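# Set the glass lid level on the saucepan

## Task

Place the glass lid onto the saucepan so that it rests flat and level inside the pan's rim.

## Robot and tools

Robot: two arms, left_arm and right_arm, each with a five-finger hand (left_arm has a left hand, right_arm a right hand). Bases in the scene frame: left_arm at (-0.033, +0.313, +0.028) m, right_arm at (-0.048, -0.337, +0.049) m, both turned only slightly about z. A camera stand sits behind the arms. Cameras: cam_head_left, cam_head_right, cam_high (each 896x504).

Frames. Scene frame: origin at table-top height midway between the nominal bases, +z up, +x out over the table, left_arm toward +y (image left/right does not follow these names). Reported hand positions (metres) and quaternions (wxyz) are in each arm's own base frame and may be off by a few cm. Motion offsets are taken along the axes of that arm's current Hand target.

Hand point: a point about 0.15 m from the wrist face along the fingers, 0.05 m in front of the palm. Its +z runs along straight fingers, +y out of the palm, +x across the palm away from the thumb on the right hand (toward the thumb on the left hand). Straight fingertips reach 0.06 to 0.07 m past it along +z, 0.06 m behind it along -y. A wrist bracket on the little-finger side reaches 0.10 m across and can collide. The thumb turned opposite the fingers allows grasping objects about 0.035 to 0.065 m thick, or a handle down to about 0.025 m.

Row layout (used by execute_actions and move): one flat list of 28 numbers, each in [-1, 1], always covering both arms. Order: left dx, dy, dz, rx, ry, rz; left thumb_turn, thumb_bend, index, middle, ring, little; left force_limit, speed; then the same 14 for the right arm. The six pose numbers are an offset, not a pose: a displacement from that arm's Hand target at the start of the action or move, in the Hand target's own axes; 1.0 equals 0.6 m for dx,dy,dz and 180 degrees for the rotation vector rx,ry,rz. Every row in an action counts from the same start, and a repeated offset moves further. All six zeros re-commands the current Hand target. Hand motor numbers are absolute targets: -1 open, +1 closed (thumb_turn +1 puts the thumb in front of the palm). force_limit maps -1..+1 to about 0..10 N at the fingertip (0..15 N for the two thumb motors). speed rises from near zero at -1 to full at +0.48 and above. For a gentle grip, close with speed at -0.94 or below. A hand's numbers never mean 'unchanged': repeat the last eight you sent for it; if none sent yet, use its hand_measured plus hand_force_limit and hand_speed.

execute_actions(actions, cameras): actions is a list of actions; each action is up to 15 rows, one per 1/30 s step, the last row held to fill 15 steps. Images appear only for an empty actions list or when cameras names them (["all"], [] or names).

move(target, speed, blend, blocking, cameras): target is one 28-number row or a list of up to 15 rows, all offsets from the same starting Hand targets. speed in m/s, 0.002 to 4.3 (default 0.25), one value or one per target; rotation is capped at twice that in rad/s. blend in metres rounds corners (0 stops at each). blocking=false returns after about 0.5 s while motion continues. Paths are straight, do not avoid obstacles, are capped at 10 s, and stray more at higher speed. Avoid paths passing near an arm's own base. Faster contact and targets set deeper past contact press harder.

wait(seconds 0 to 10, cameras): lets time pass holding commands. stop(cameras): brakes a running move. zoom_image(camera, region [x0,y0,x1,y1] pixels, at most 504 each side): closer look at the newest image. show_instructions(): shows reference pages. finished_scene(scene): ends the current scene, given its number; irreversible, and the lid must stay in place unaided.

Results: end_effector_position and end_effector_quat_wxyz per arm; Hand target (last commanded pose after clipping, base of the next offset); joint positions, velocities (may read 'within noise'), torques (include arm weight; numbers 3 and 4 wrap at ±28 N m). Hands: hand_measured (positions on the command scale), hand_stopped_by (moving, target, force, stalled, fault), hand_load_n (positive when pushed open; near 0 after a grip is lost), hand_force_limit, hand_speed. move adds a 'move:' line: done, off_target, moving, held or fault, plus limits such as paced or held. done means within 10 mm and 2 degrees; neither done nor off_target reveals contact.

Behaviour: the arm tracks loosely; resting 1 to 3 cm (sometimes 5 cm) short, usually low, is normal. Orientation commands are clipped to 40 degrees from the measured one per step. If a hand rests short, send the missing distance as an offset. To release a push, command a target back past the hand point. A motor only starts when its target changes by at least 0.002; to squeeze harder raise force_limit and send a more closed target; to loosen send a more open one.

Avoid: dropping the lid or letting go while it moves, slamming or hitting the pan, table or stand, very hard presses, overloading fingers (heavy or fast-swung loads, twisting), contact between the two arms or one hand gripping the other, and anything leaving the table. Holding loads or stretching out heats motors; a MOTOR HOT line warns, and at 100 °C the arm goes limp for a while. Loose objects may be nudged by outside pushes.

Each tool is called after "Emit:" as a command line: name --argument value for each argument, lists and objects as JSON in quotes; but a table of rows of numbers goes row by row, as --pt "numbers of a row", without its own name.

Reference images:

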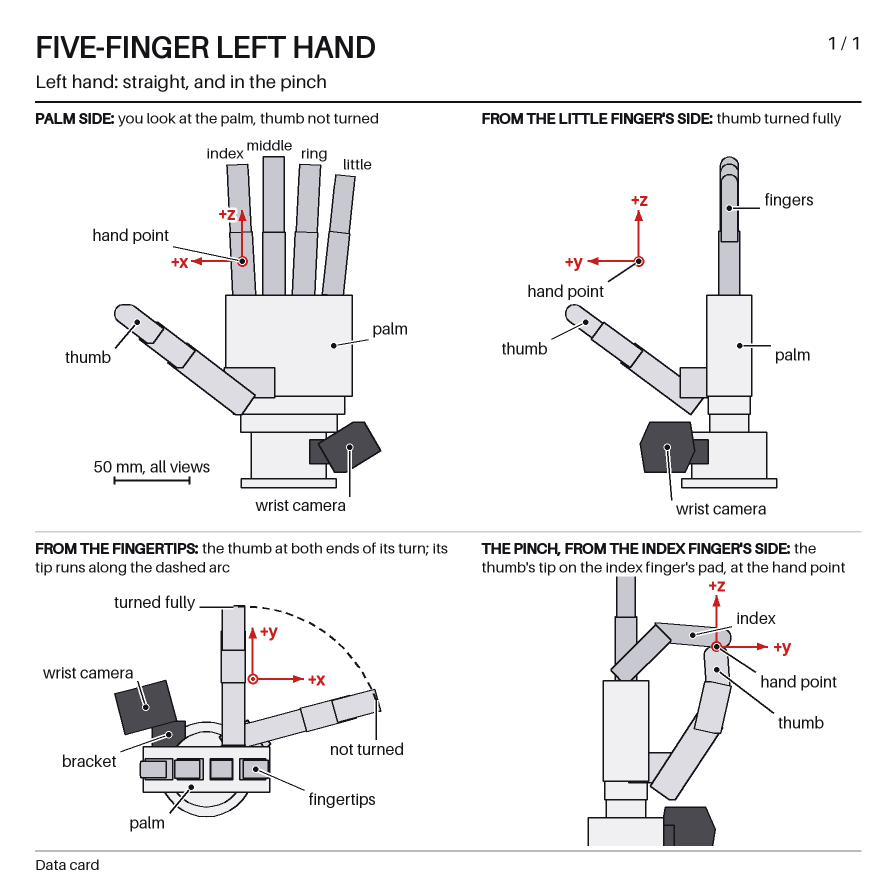

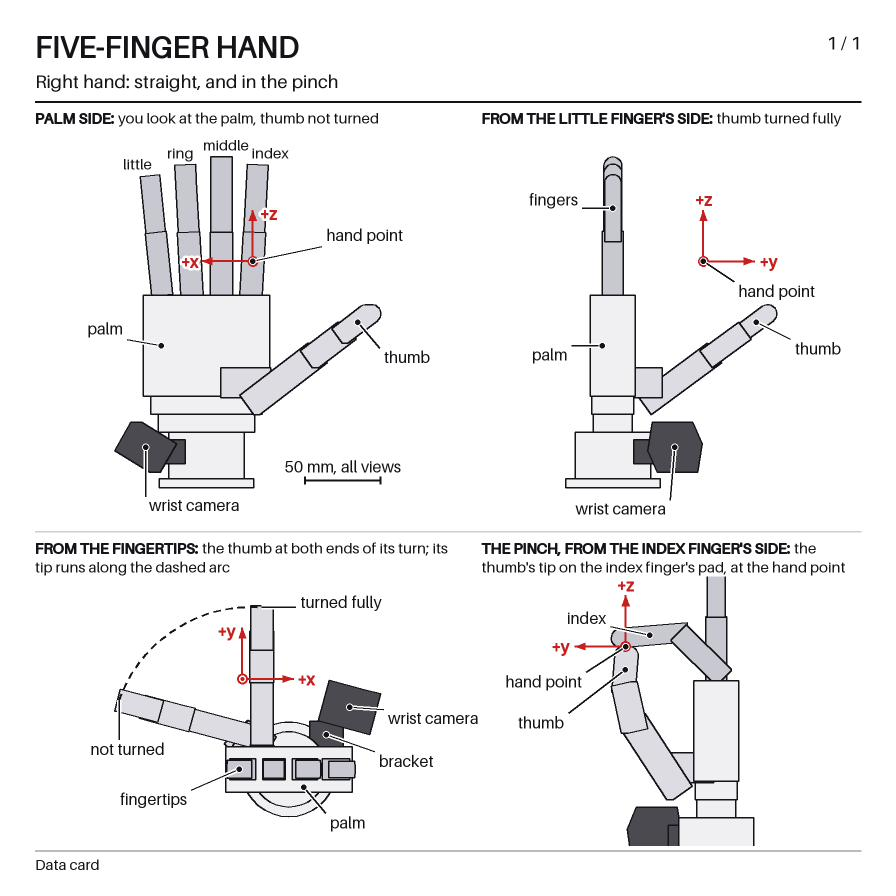

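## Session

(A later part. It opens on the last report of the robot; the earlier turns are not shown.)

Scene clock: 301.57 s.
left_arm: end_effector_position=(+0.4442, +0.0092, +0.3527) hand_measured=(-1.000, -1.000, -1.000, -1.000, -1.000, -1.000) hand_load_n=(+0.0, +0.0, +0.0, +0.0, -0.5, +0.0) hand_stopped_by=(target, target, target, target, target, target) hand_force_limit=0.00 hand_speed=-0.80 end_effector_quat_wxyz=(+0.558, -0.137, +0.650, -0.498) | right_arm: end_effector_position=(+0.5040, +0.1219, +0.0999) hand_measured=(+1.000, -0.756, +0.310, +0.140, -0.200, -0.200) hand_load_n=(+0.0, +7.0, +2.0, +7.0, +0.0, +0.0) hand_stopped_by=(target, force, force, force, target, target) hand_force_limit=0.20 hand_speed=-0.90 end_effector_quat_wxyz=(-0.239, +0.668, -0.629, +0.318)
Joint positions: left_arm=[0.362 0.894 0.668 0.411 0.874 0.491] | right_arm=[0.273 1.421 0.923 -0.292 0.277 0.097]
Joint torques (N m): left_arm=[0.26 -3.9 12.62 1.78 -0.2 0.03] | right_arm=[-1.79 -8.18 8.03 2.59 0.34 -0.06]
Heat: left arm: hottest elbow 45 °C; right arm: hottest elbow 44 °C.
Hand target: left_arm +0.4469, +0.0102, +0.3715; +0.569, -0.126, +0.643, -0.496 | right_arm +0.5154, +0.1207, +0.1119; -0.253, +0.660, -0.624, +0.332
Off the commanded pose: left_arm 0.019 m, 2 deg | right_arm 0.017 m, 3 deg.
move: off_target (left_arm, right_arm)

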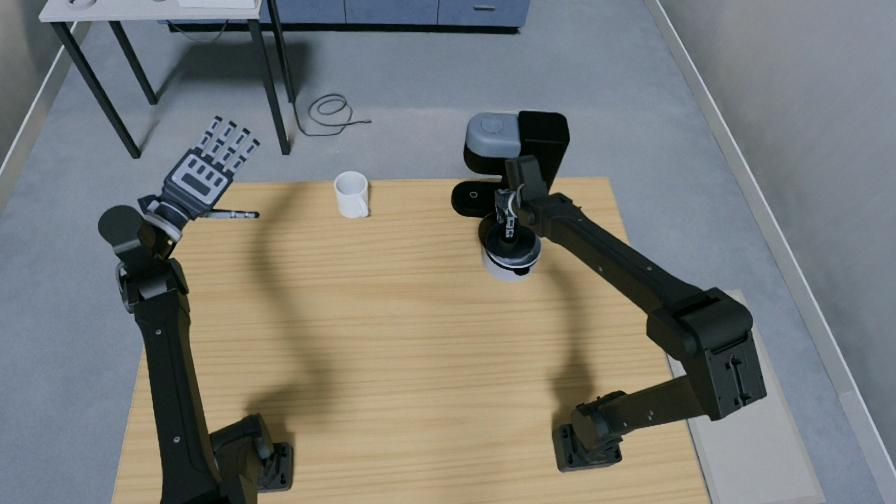

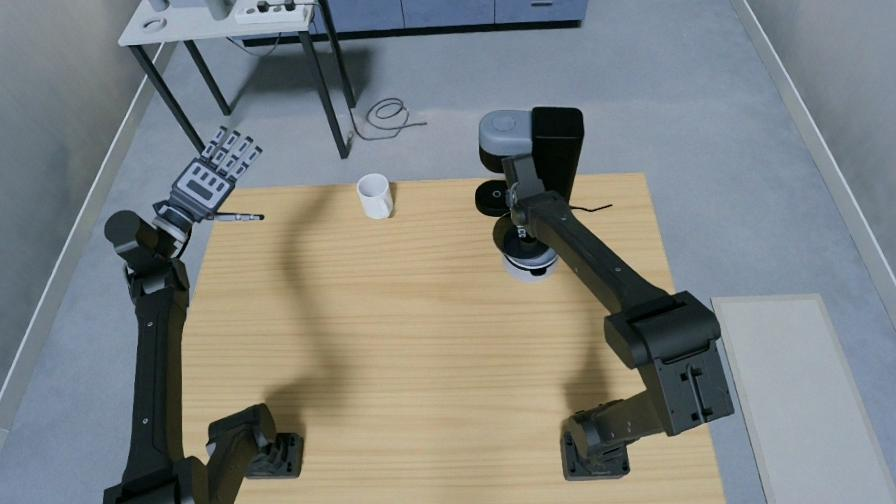

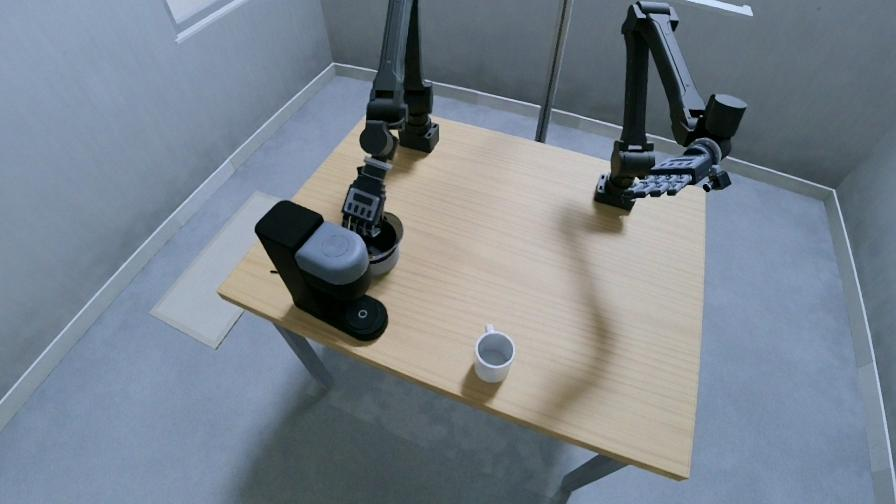

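Emit:
move --pt "0 0 0 0 0 0 -1 -1 -1 -1 -1 -1 0 -0.8 0.0444 -0.1403 -0.1064 0.011 0 0 1 0.1 0.81 0.85 -0.2 -0.2 0.2 -0.9" --pt "0 0 0 0 0 0 -1 -1 -1 -1 -1 -1 0 -0.8 0.0223 -0.0056 0.0106 0.011 0 0 1 0.1 0.81 0.85 -0.2 -0.2 0.2 -0.9" --speed 0.12 --cameras '["cam_head_left","cam_head_right","cam_high"]'

Emit:
zoom_image --camera "cam_head_left" --region '[470, 205, 550, 290]'

Emit:
zoom_image --camera "cam_head_right" --region '[490, 205, 570, 290]'

Emit:
zoom_image --camera "cam_high" --region '[330, 190, 430, 290]'

Scene clock: 349.50 s.
left_arm: end_effector_position=(+0.4442, +0.0092, +0.3527) hand_measured=(-1.000, -1.000, -1.000, -1.000, -1.000, -1.000) hand_load_n=(+0.0, +0.0, +0.0, +0.0, +0.0, +0.0) hand_stopped_by=(target, target, target, target, target, target) hand_force_limit=0.00 hand_speed=-0.80 end_effector_quat_wxyz=(+0.558, -0.137, +0.650, -0.498) | right_arm: end_effector_position=(+0.5103, +0.1107, +0.0988) hand_measured=(+1.000, -0.756, +0.310, +0.140, -0.200, -0.200) hand_load_n=(-0.5, +7.0, +2.0, +6.5, +0.0, +0.0) hand_stopped_by=(target, force, force, force, target, target) hand_force_limit=0.20 hand_speed=-0.90 end_effector_quat_wxyz=(-0.250, +0.666, -0.622, +0.329)
Joint positions: left_arm=[0.362 0.894 0.668 0.411 0.874 0.491] | right_arm=[0.245 1.419 0.901 -0.233 0.259 0.065]
Joint torques (N m): left_arm=[-0.32 -4.25 12.72 1.8 -0.22 -0.02] | right_arm=[-2.26 -8.64 7.97 2.56 0.17 -0.04]
Heat: left arm: hottest elbow 45 °C; right arm: hottest elbow 36 °C.
Hand target: left_arm +0.4469, +0.0102, +0.3715; +0.569, -0.126, +0.643, -0.496 | right_arm +0.5225, +0.1072, +0.1119; -0.265, +0.655, -0.619, +0.343
Off the commanded pose: left_arm 0.019 m, 2 deg | right_arm 0.018 m, 3 deg.
move: off_target (left_arm, right_arm)

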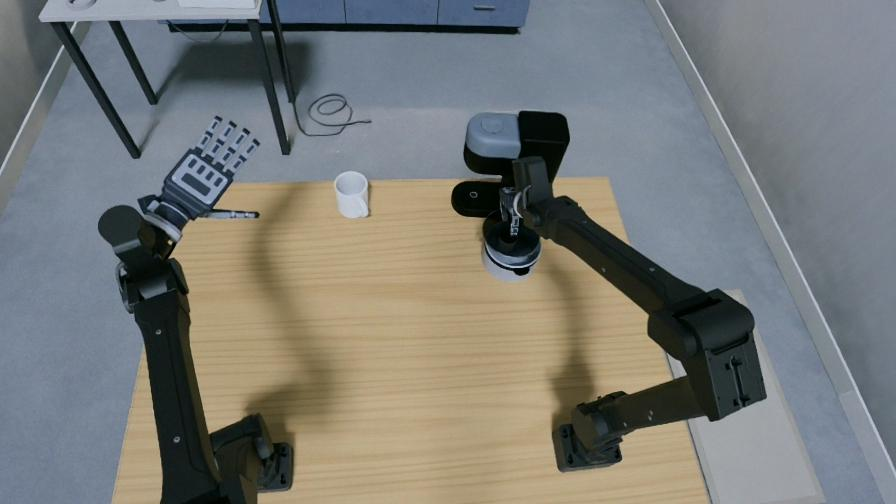

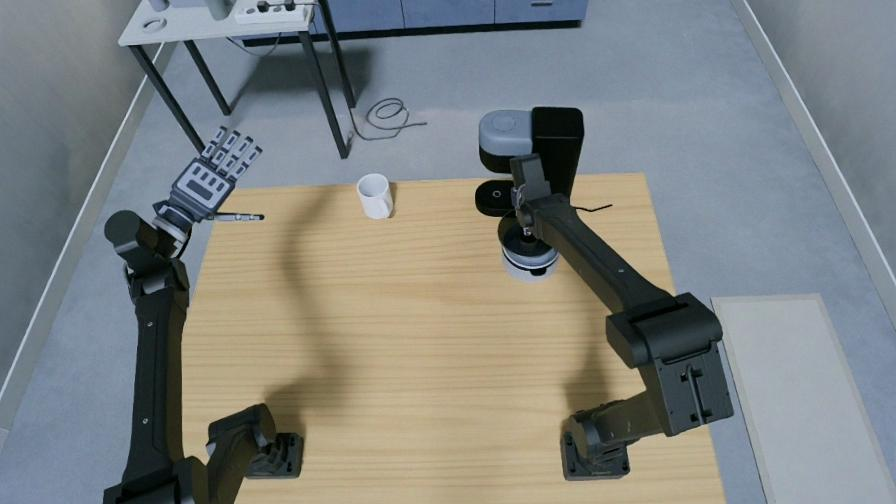

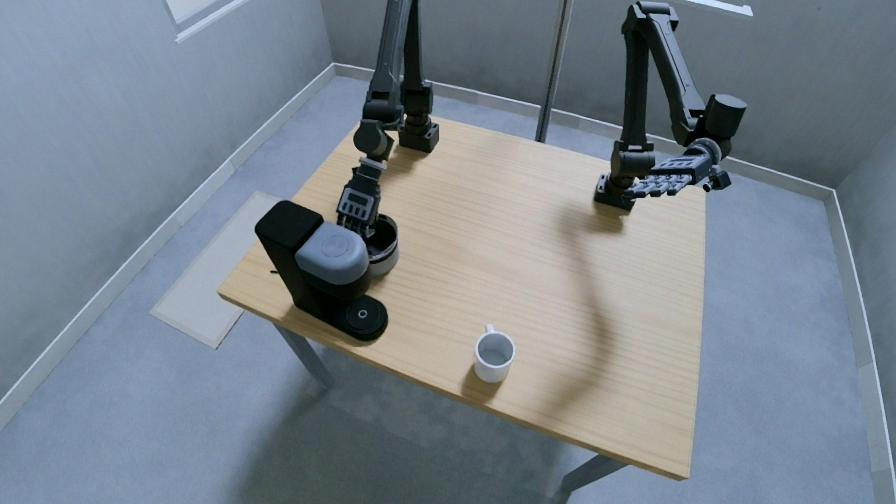

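Scaled by 5.929.

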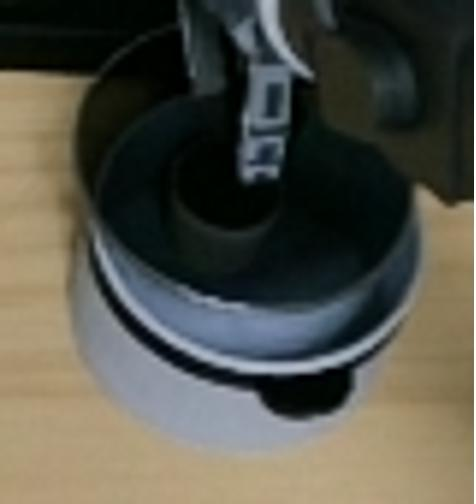

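Scaled by 5.929.

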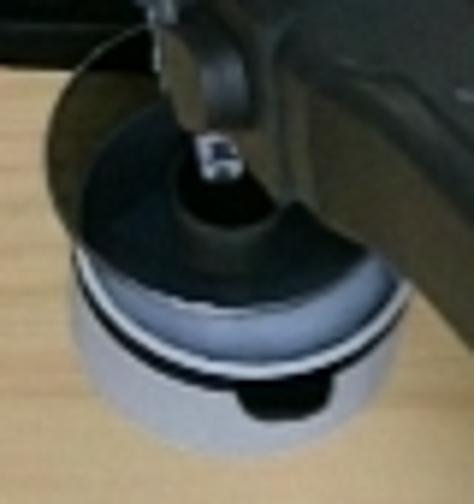

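Scaled by 5.040.

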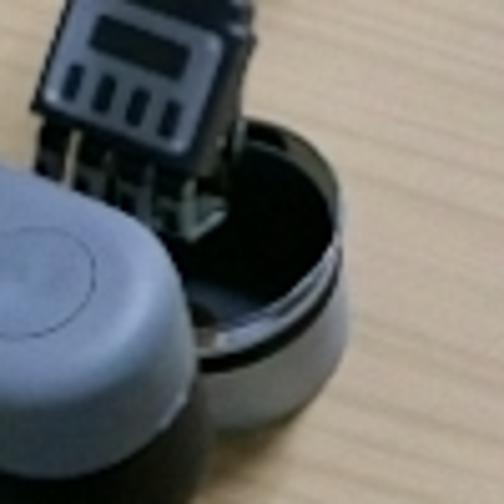

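Emit:
move --target '[0,0,0,0,0,0,-1,-1,-1,-1,-1,-1,0,-0.8,0.0100,0.0225,0.0167,0,0,0,1,0.1,0.81,0.85,-0.2,-0.2,0.2,-0.9]' --speed 0.05 --cameras '["cam_head_left","cam_head_right","cam_high"]'

Emit:
zoom_image --camera "cam_head_left" --region '[470, 205, 550, 290]'

Emit:
zoom_image --camera "cam_head_right" --region '[490, 205, 570, 290]'

Emit:
zoom_image --camera "cam_high" --region '[350, 200, 420, 290]'

Scene clock: 399.87 s.
left_arm: end_effector_position=(+0.4442, +0.0092, +0.3527) hand_measured=(-1.000, -1.000, -1.000, -1.000, -1.000, -1.000) hand_load_n=(-0.5, -0.5, +0.0, +0.0, +0.0, +0.0) hand_stopped_by=(target, target, target, target, target, target) hand_force_limit=0.00 hand_speed=-0.80 end_effector_quat_wxyz=(+0.558, -0.137, +0.650, -0.498) | right_arm: end_effector_position=(+0.5103, +0.1025, +0.0854) hand_measured=(+1.000, -0.756, +0.310, +0.140, -0.200, -0.200) hand_load_n=(+0.0, +7.0, +2.0, +6.5, +0.0, +0.0) hand_stopped_by=(target, force, force, force, target, target) hand_force_limit=0.20 hand_speed=-0.90 end_effector_quat_wxyz=(-0.251, +0.664, -0.622, +0.330)
Joint positions: left_arm=[0.362 0.894 0.668 0.411 0.874 0.491] | right_arm=[0.226 1.433 0.872 -0.182 0.245 0.053]
Joint torques (N m): left_arm=[0.67 -4.19 12.62 1.68 -0.22 -0.03] | right_arm=[-2.26 -8.64 7.76 2.61 0.17 -0.04]
Heat: left arm: hottest elbow 45 °C; right arm: hottest elbow 35 °C.
Hand target: left_arm +0.4469, +0.0102, +0.3715; +0.569, -0.126, +0.643, -0.496 | right_arm +0.5218, +0.0992, +0.0962; -0.265, +0.655, -0.619, +0.343
Off the commanded pose: left_arm 0.019 m, 2 deg | right_arm 0.016 m, 2 deg.
move: off_target (left_arm, right_arm)

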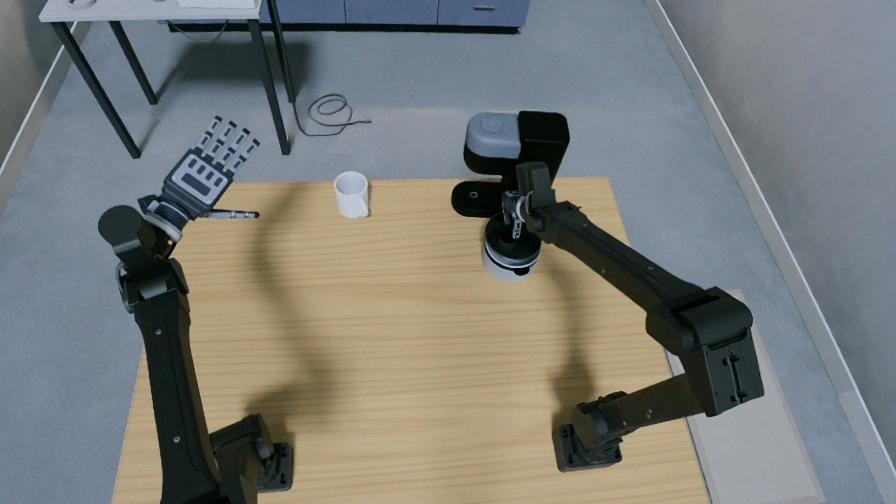

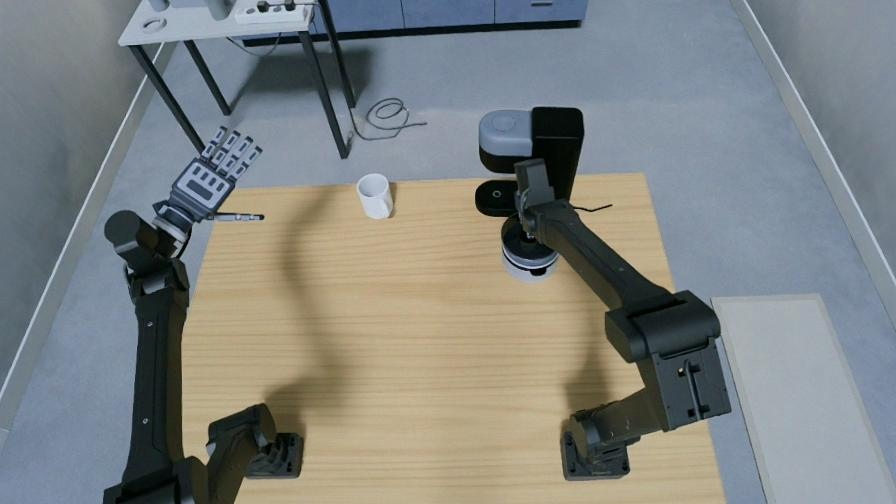

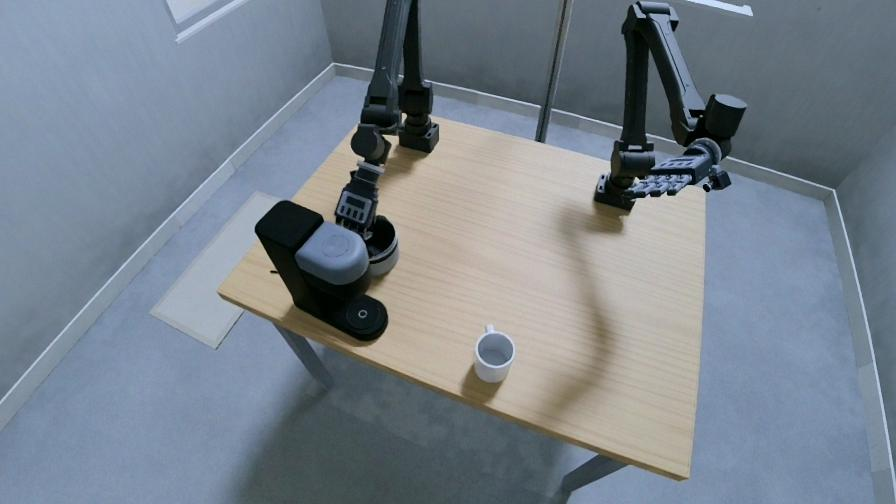

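Scaled by 5.929.

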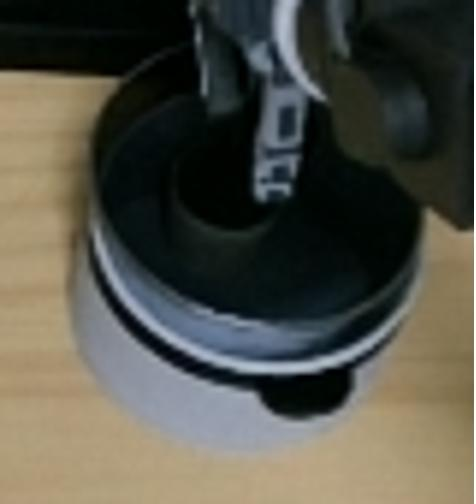

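Scaled by 5.929.

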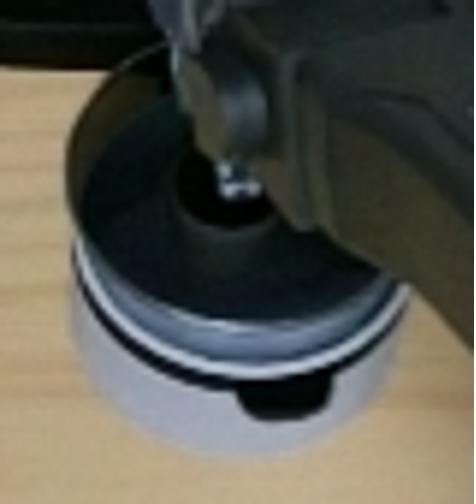

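Scaled by 5.600.

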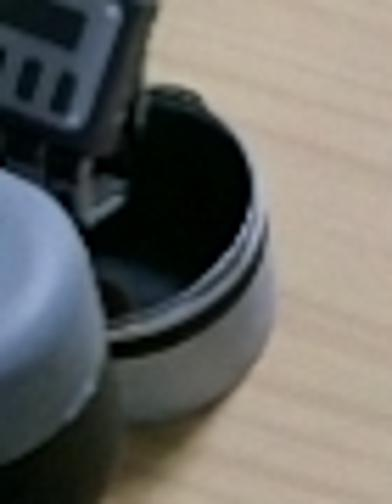

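Emit:
move --target '[0,0,0,0,0,0,-1,-1,-1,-1,-1,-1,0,-0.8,0.0,0.0206,0.0119,0,0,0,1,0.1,0.81,0.85,-0.2,-0.2,0.2,-0.9]' --speed 0.04 --cameras '["cam_head_left","cam_head_right","cam_high"]'

Emit:
zoom_image --camera "cam_head_left" --region '[470, 205, 550, 290]'

Emit:
zoom_image --camera "cam_head_right" --region '[490, 205, 570, 290]'

Emit:
zoom_image --camera "cam_high" --region '[350, 200, 420, 290]'

Scene clock: 415.57 s.
left_arm: end_effector_position=(+0.4442, +0.0092, +0.3527) hand_measured=(-1.000, -1.000, -1.000, -1.000, -1.000, -1.000) hand_load_n=(+0.5, +0.0, -0.5, +0.0, +0.0, +0.0) hand_stopped_by=(target, target, target, target, target, target) hand_force_limit=0.00 hand_speed=-0.80 end_effector_quat_wxyz=(+0.558, -0.137, +0.650, -0.498) | right_arm: end_effector_position=(+0.5083, +0.1019, +0.0733) hand_measured=(+1.000, -0.756, +0.310, +0.140, -0.200, -0.200) hand_load_n=(+0.5, +7.5, +2.5, +6.0, +0.0, +0.0) hand_stopped_by=(target, force, force, force, target, target) hand_force_limit=0.20 hand_speed=-0.90 end_effector_quat_wxyz=(-0.253, +0.665, -0.621, +0.330)
Joint positions: left_arm=[0.362 0.894 0.668 0.411 0.874 0.491] | right_arm=[0.225 1.447 0.847 -0.14 0.241 0.05]
Joint torques (N m): left_arm=[0.38 -3.78 12.45 1.76 -0.21 0.01] | right_arm=[-2.49 -8.06 7.41 2.59 0.23 -0.05]
Heat: left arm: hottest elbow 46 °C; right arm: hottest elbow 33 °C.
Hand target: left_arm +0.4469, +0.0102, +0.3715; +0.569, -0.126, +0.643, -0.496 | right_arm +0.5195, +0.0976, +0.0821; -0.265, +0.656, -0.619, +0.343
Off the commanded pose: left_arm 0.019 m, 2 deg | right_arm 0.015 m, 2 deg.
move: off_target (left_arm, right_arm)

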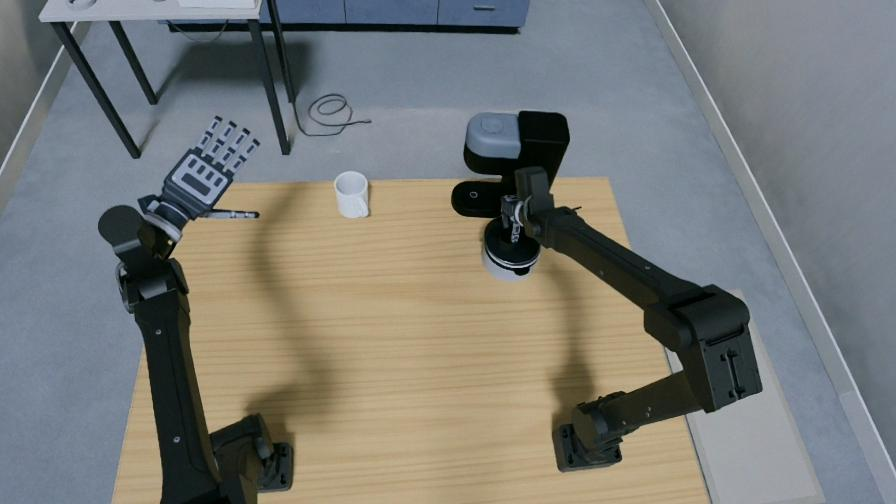

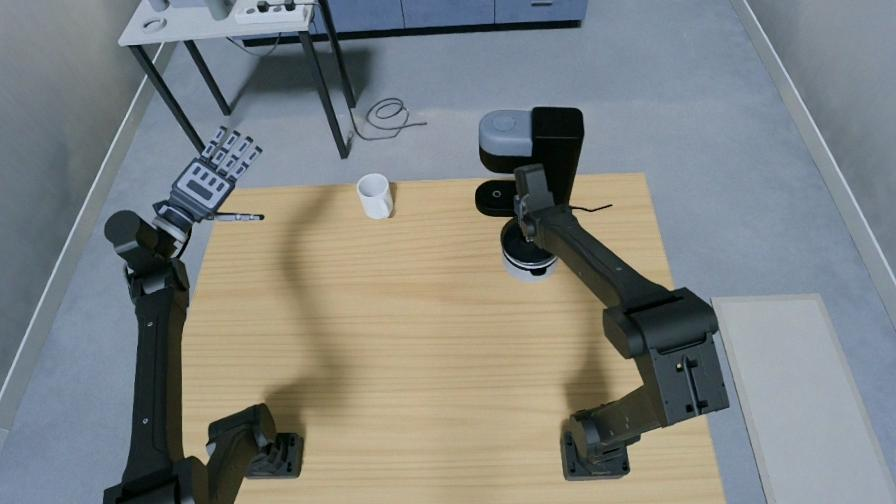

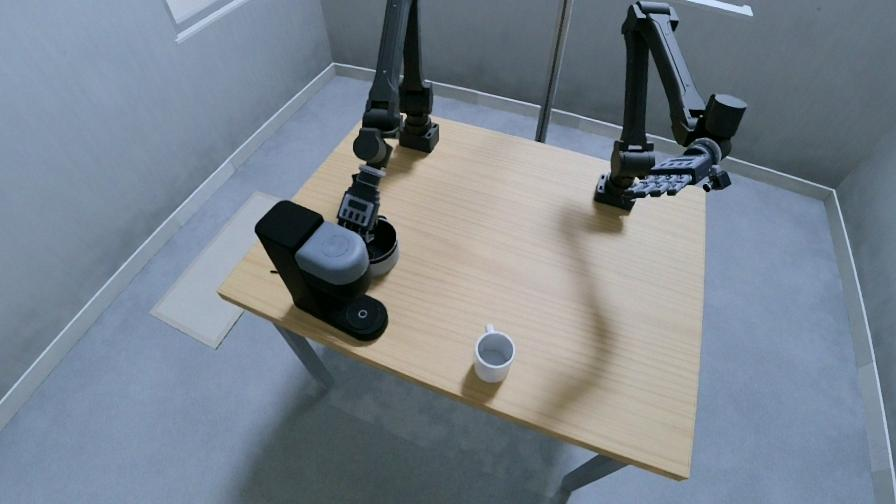

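Scaled by 5.929.

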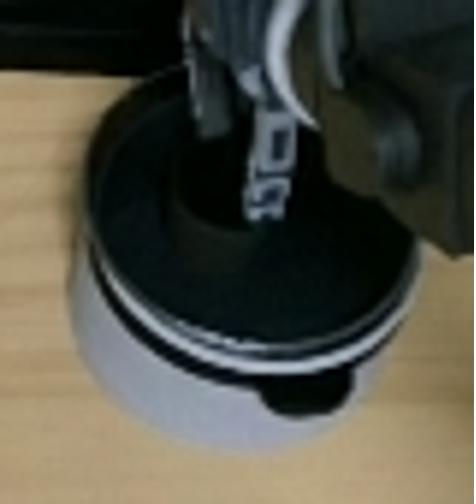

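Scaled by 5.929.

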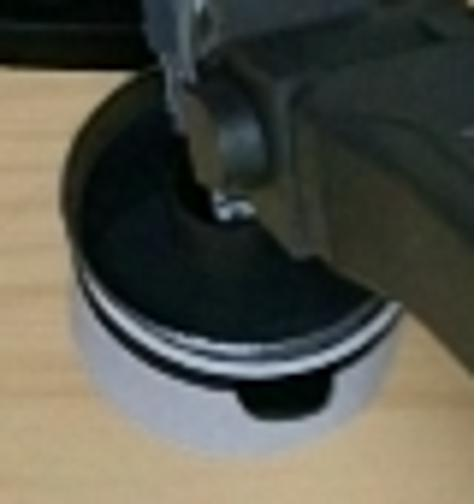

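Scaled by 5.600.

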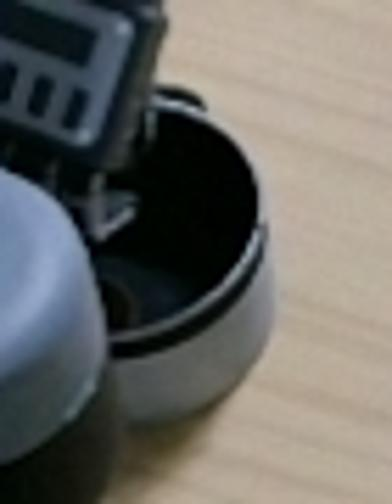

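Emit:
move --target '[0,0,0,0,0,0,-1,-1,-1,-1,-1,-1,0,-0.8,0.0021,0.0079,0.0067,0,0,0,1,0.1,0.81,0.85,-0.2,-0.2,0.2,-0.9]' --speed 0.03 --cameras '["cam_head_left","cam_head_right","cam_high"]'

Emit:
zoom_image --camera "cam_head_left" --region '[470, 205, 550, 290]'

Emit:
zoom_image --camera "cam_head_right" --region '[490, 205, 570, 290]'

Emit:
zoom_image --camera "cam_high" --region '[350, 200, 420, 290]'

Scene clock: 428.60 s.
left_arm: end_effector_position=(+0.4442, +0.0092, +0.3527) hand_measured=(-1.000, -1.000, -1.000, -1.000, -1.000, -1.000) hand_load_n=(+0.0, +0.0, +0.0, +0.0, +0.0, +0.0) hand_stopped_by=(target, target, target, target, target, target) hand_force_limit=0.00 hand_speed=-0.80 end_effector_quat_wxyz=(+0.558, -0.137, +0.650, -0.498) | right_arm: end_effector_position=(+0.5094, +0.1015, +0.0726) hand_measured=(+1.000, -0.756, +0.310, +0.140, -0.200, -0.200) hand_load_n=(+1.0, +8.0, +1.5, +5.0, +0.0, +0.0) hand_stopped_by=(target, force, force, force, target, target) hand_force_limit=0.20 hand_speed=-0.90 end_effector_quat_wxyz=(-0.258, +0.663, -0.620, +0.332)
Joint positions: left_arm=[0.362 0.894 0.668 0.411 0.874 0.491] | right_arm=[0.223 1.447 0.84 -0.121 0.239 0.049]
Joint torques (N m): left_arm=[0.21 -4.19 12.62 1.81 -0.23 0.03] | right_arm=[-2.26 -7.36 7.39 2.63 0.13 -0.07]
Heat: left arm: hottest elbow 46 °C; right arm: hottest elbow 34 °C.
Hand target: left_arm +0.4469, +0.0102, +0.3715; +0.569, -0.126, +0.643, -0.496 | right_arm +0.5197, +0.0956, +0.0761; -0.265, +0.655, -0.619, +0.343
Off the commanded pose: left_arm 0.019 m, 2 deg | right_arm 0.012 m, 2 deg.
move: off_target (left_arm, right_arm)

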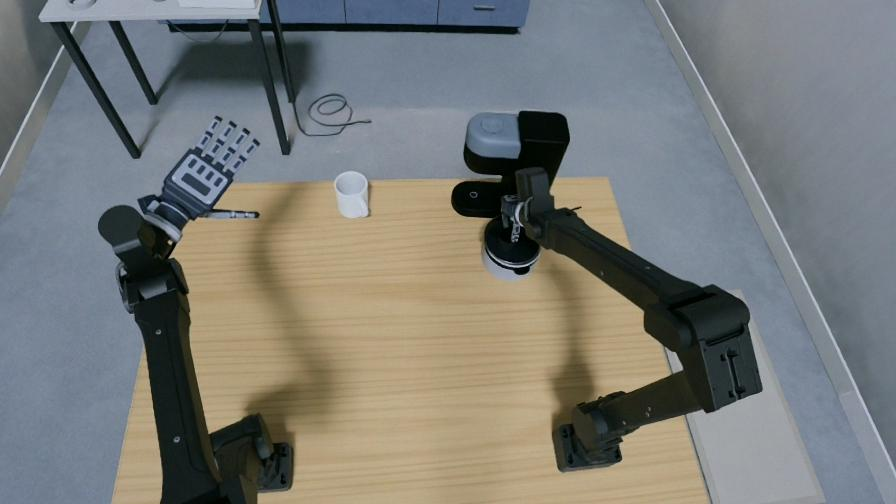

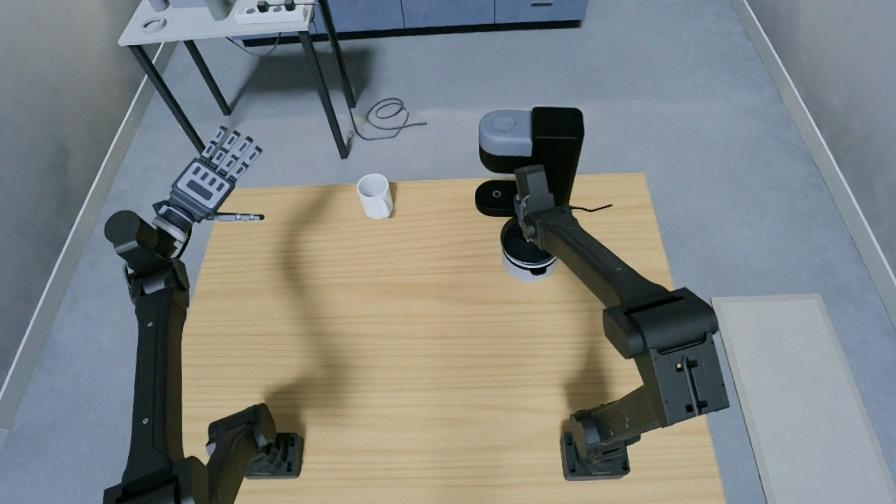

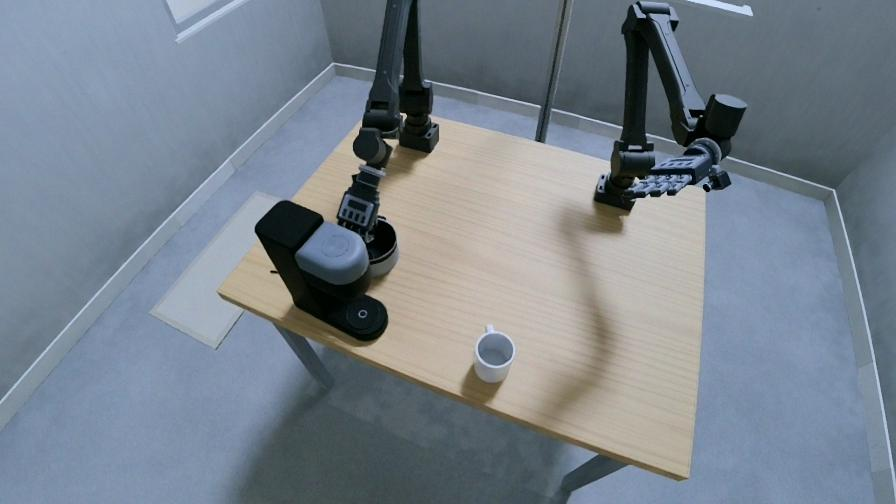

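Scaled by 5.929.

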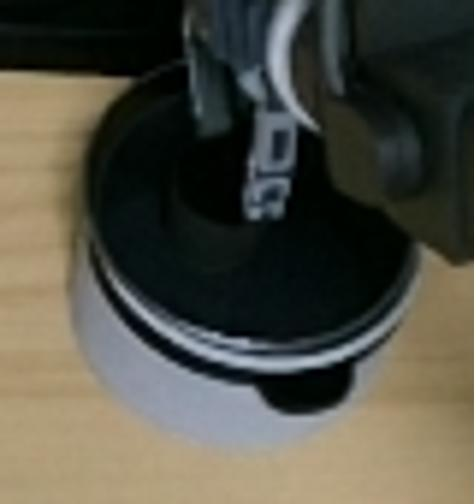

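Scaled by 5.929.

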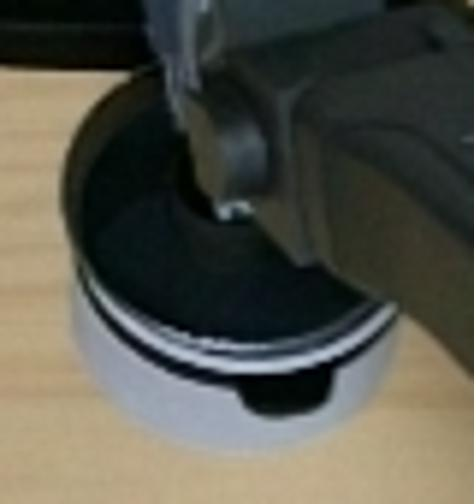

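Scaled by 5.600.

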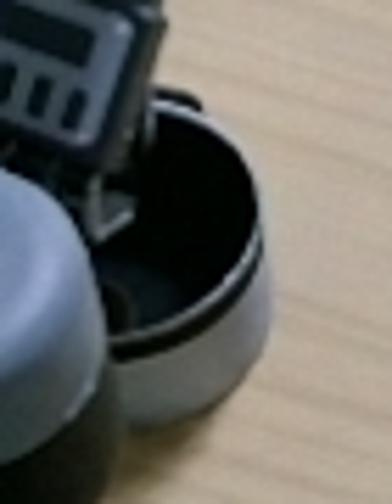

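Emit:
move --pt "0 0 0 0 0 0 -1 -1 -1 -1 -1 -1 0 -0.8 0.0156 -0.0140 -0.0118 0 0 0 1 0.1 0.81 0.85 -0.2 -0.2 0.2 -0.9" --pt "0 0 0 0 0 0 -1 -1 -1 -1 -1 -1 0 -0.8 0.0099 0.0009 0.0008 0 0 0 1 0.1 0.81 0.85 -0.2 -0.2 0.2 -0.9" --speed 0.04 --cameras '["cam_head_left","cam_head_right","cam_high"]'

Emit:
zoom_image --camera "cam_head_left" --region '[470, 205, 550, 290]'

Emit:
zoom_image --camera "cam_head_right" --region '[490, 205, 570, 290]'

Emit:
zoom_image --camera "cam_high" --region '[350, 200, 420, 290]'

Scene clock: 442.17 s.
left_arm: end_effector_position=(+0.4442, +0.0092, +0.3527) hand_measured=(-1.000, -1.000, -1.000, -1.000, -1.000, -1.000) hand_load_n=(-0.5, +0.0, +0.0, +0.0, +0.0, +0.0) hand_stopped_by=(target, target, target, target, target, target) hand_force_limit=0.00 hand_speed=-0.80 end_effector_quat_wxyz=(+0.558, -0.137, +0.650, -0.498) | right_arm: end_effector_position=(+0.5105, +0.0972, +0.0726) hand_measured=(+1.000, -0.756, +0.310, +0.140, -0.200, -0.200) hand_load_n=(+1.0, +7.5, +2.0, +5.5, +0.0, +0.0) hand_stopped_by=(target, force, force, force, target, target) hand_force_limit=0.20 hand_speed=-0.90 end_effector_quat_wxyz=(-0.260, +0.663, -0.620, +0.329)
Joint positions: left_arm=[0.362 0.894 0.668 0.411 0.874 0.491] | right_arm=[0.208 1.447 0.84 -0.119 0.221 0.043]
Joint torques (N m): left_arm=[-0.09 -4.19 12.64 1.59 -0.21 0] | right_arm=[-2.49 -7.53 7.13 2.84 0.45 -0.08]
Heat: left arm: hottest elbow 46 °C; right arm: hottest elbow 34 °C.
Hand target: left_arm +0.4469, +0.0102, +0.3715; +0.569, -0.126, +0.643, -0.496 | right_arm +0.5197, +0.0895, +0.0761; -0.265, +0.655, -0.619, +0.343
Off the commanded pose: left_arm 0.019 m, 2 deg | right_arm 0.012 m, 2 deg.
move: off_target (left_arm, right_arm)

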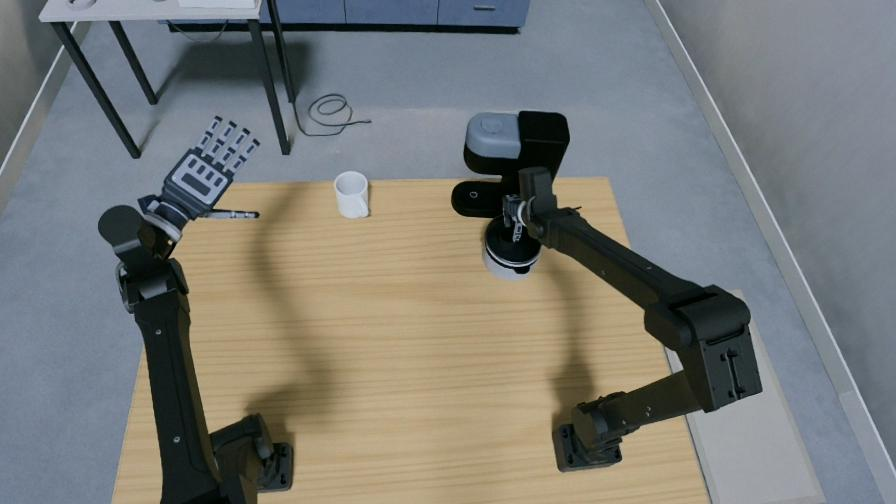

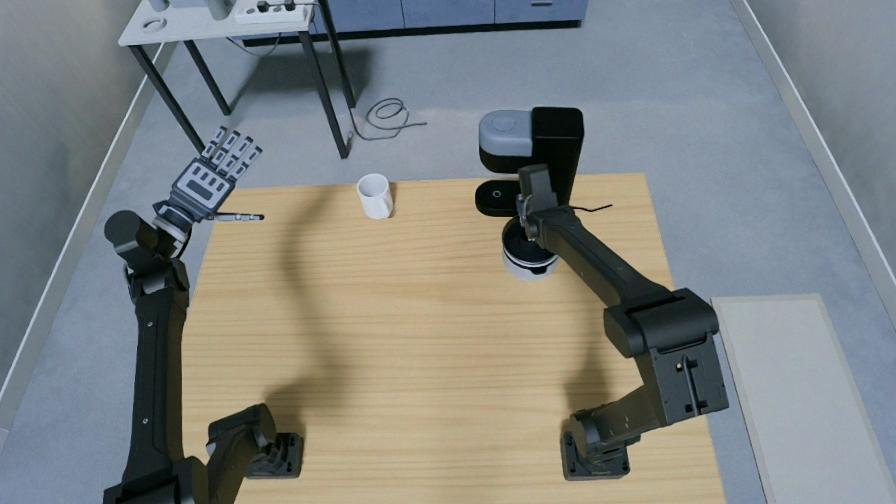

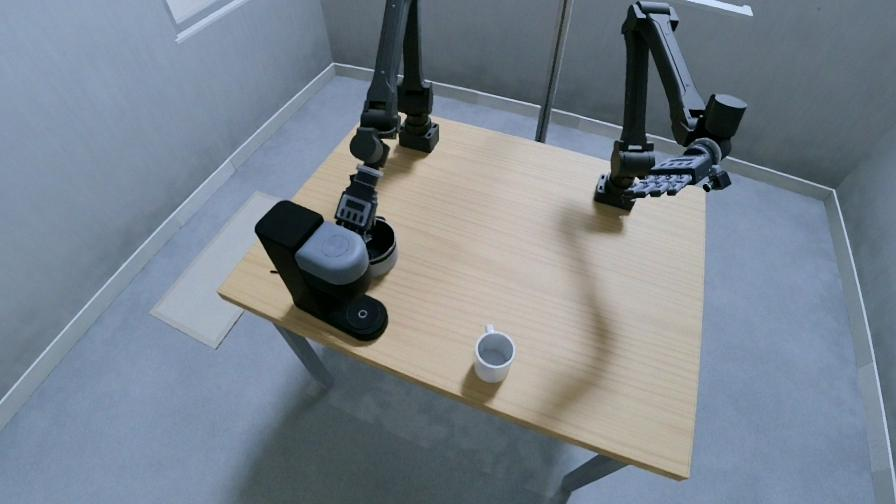

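Scaled by 5.929.

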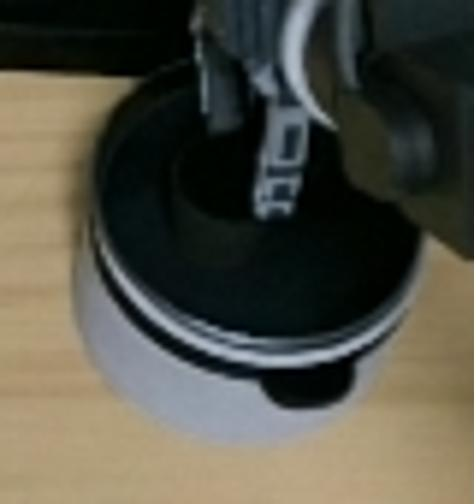

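Scaled by 5.929.

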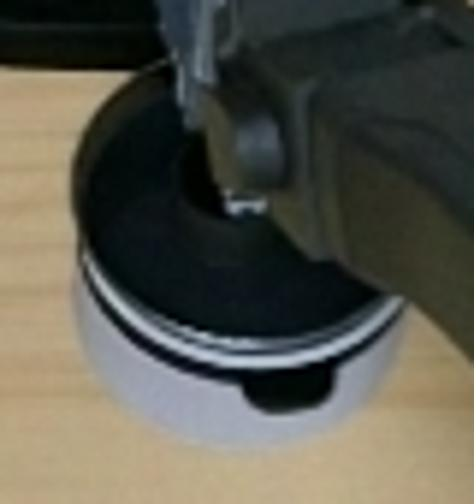

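Scaled by 5.600.

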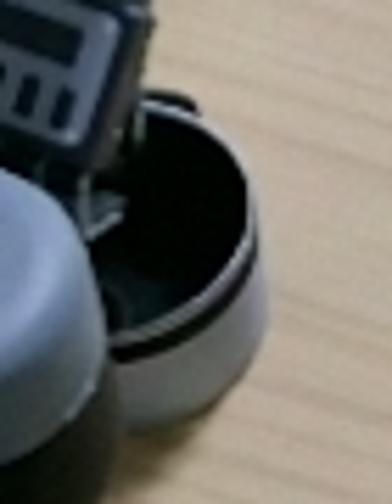

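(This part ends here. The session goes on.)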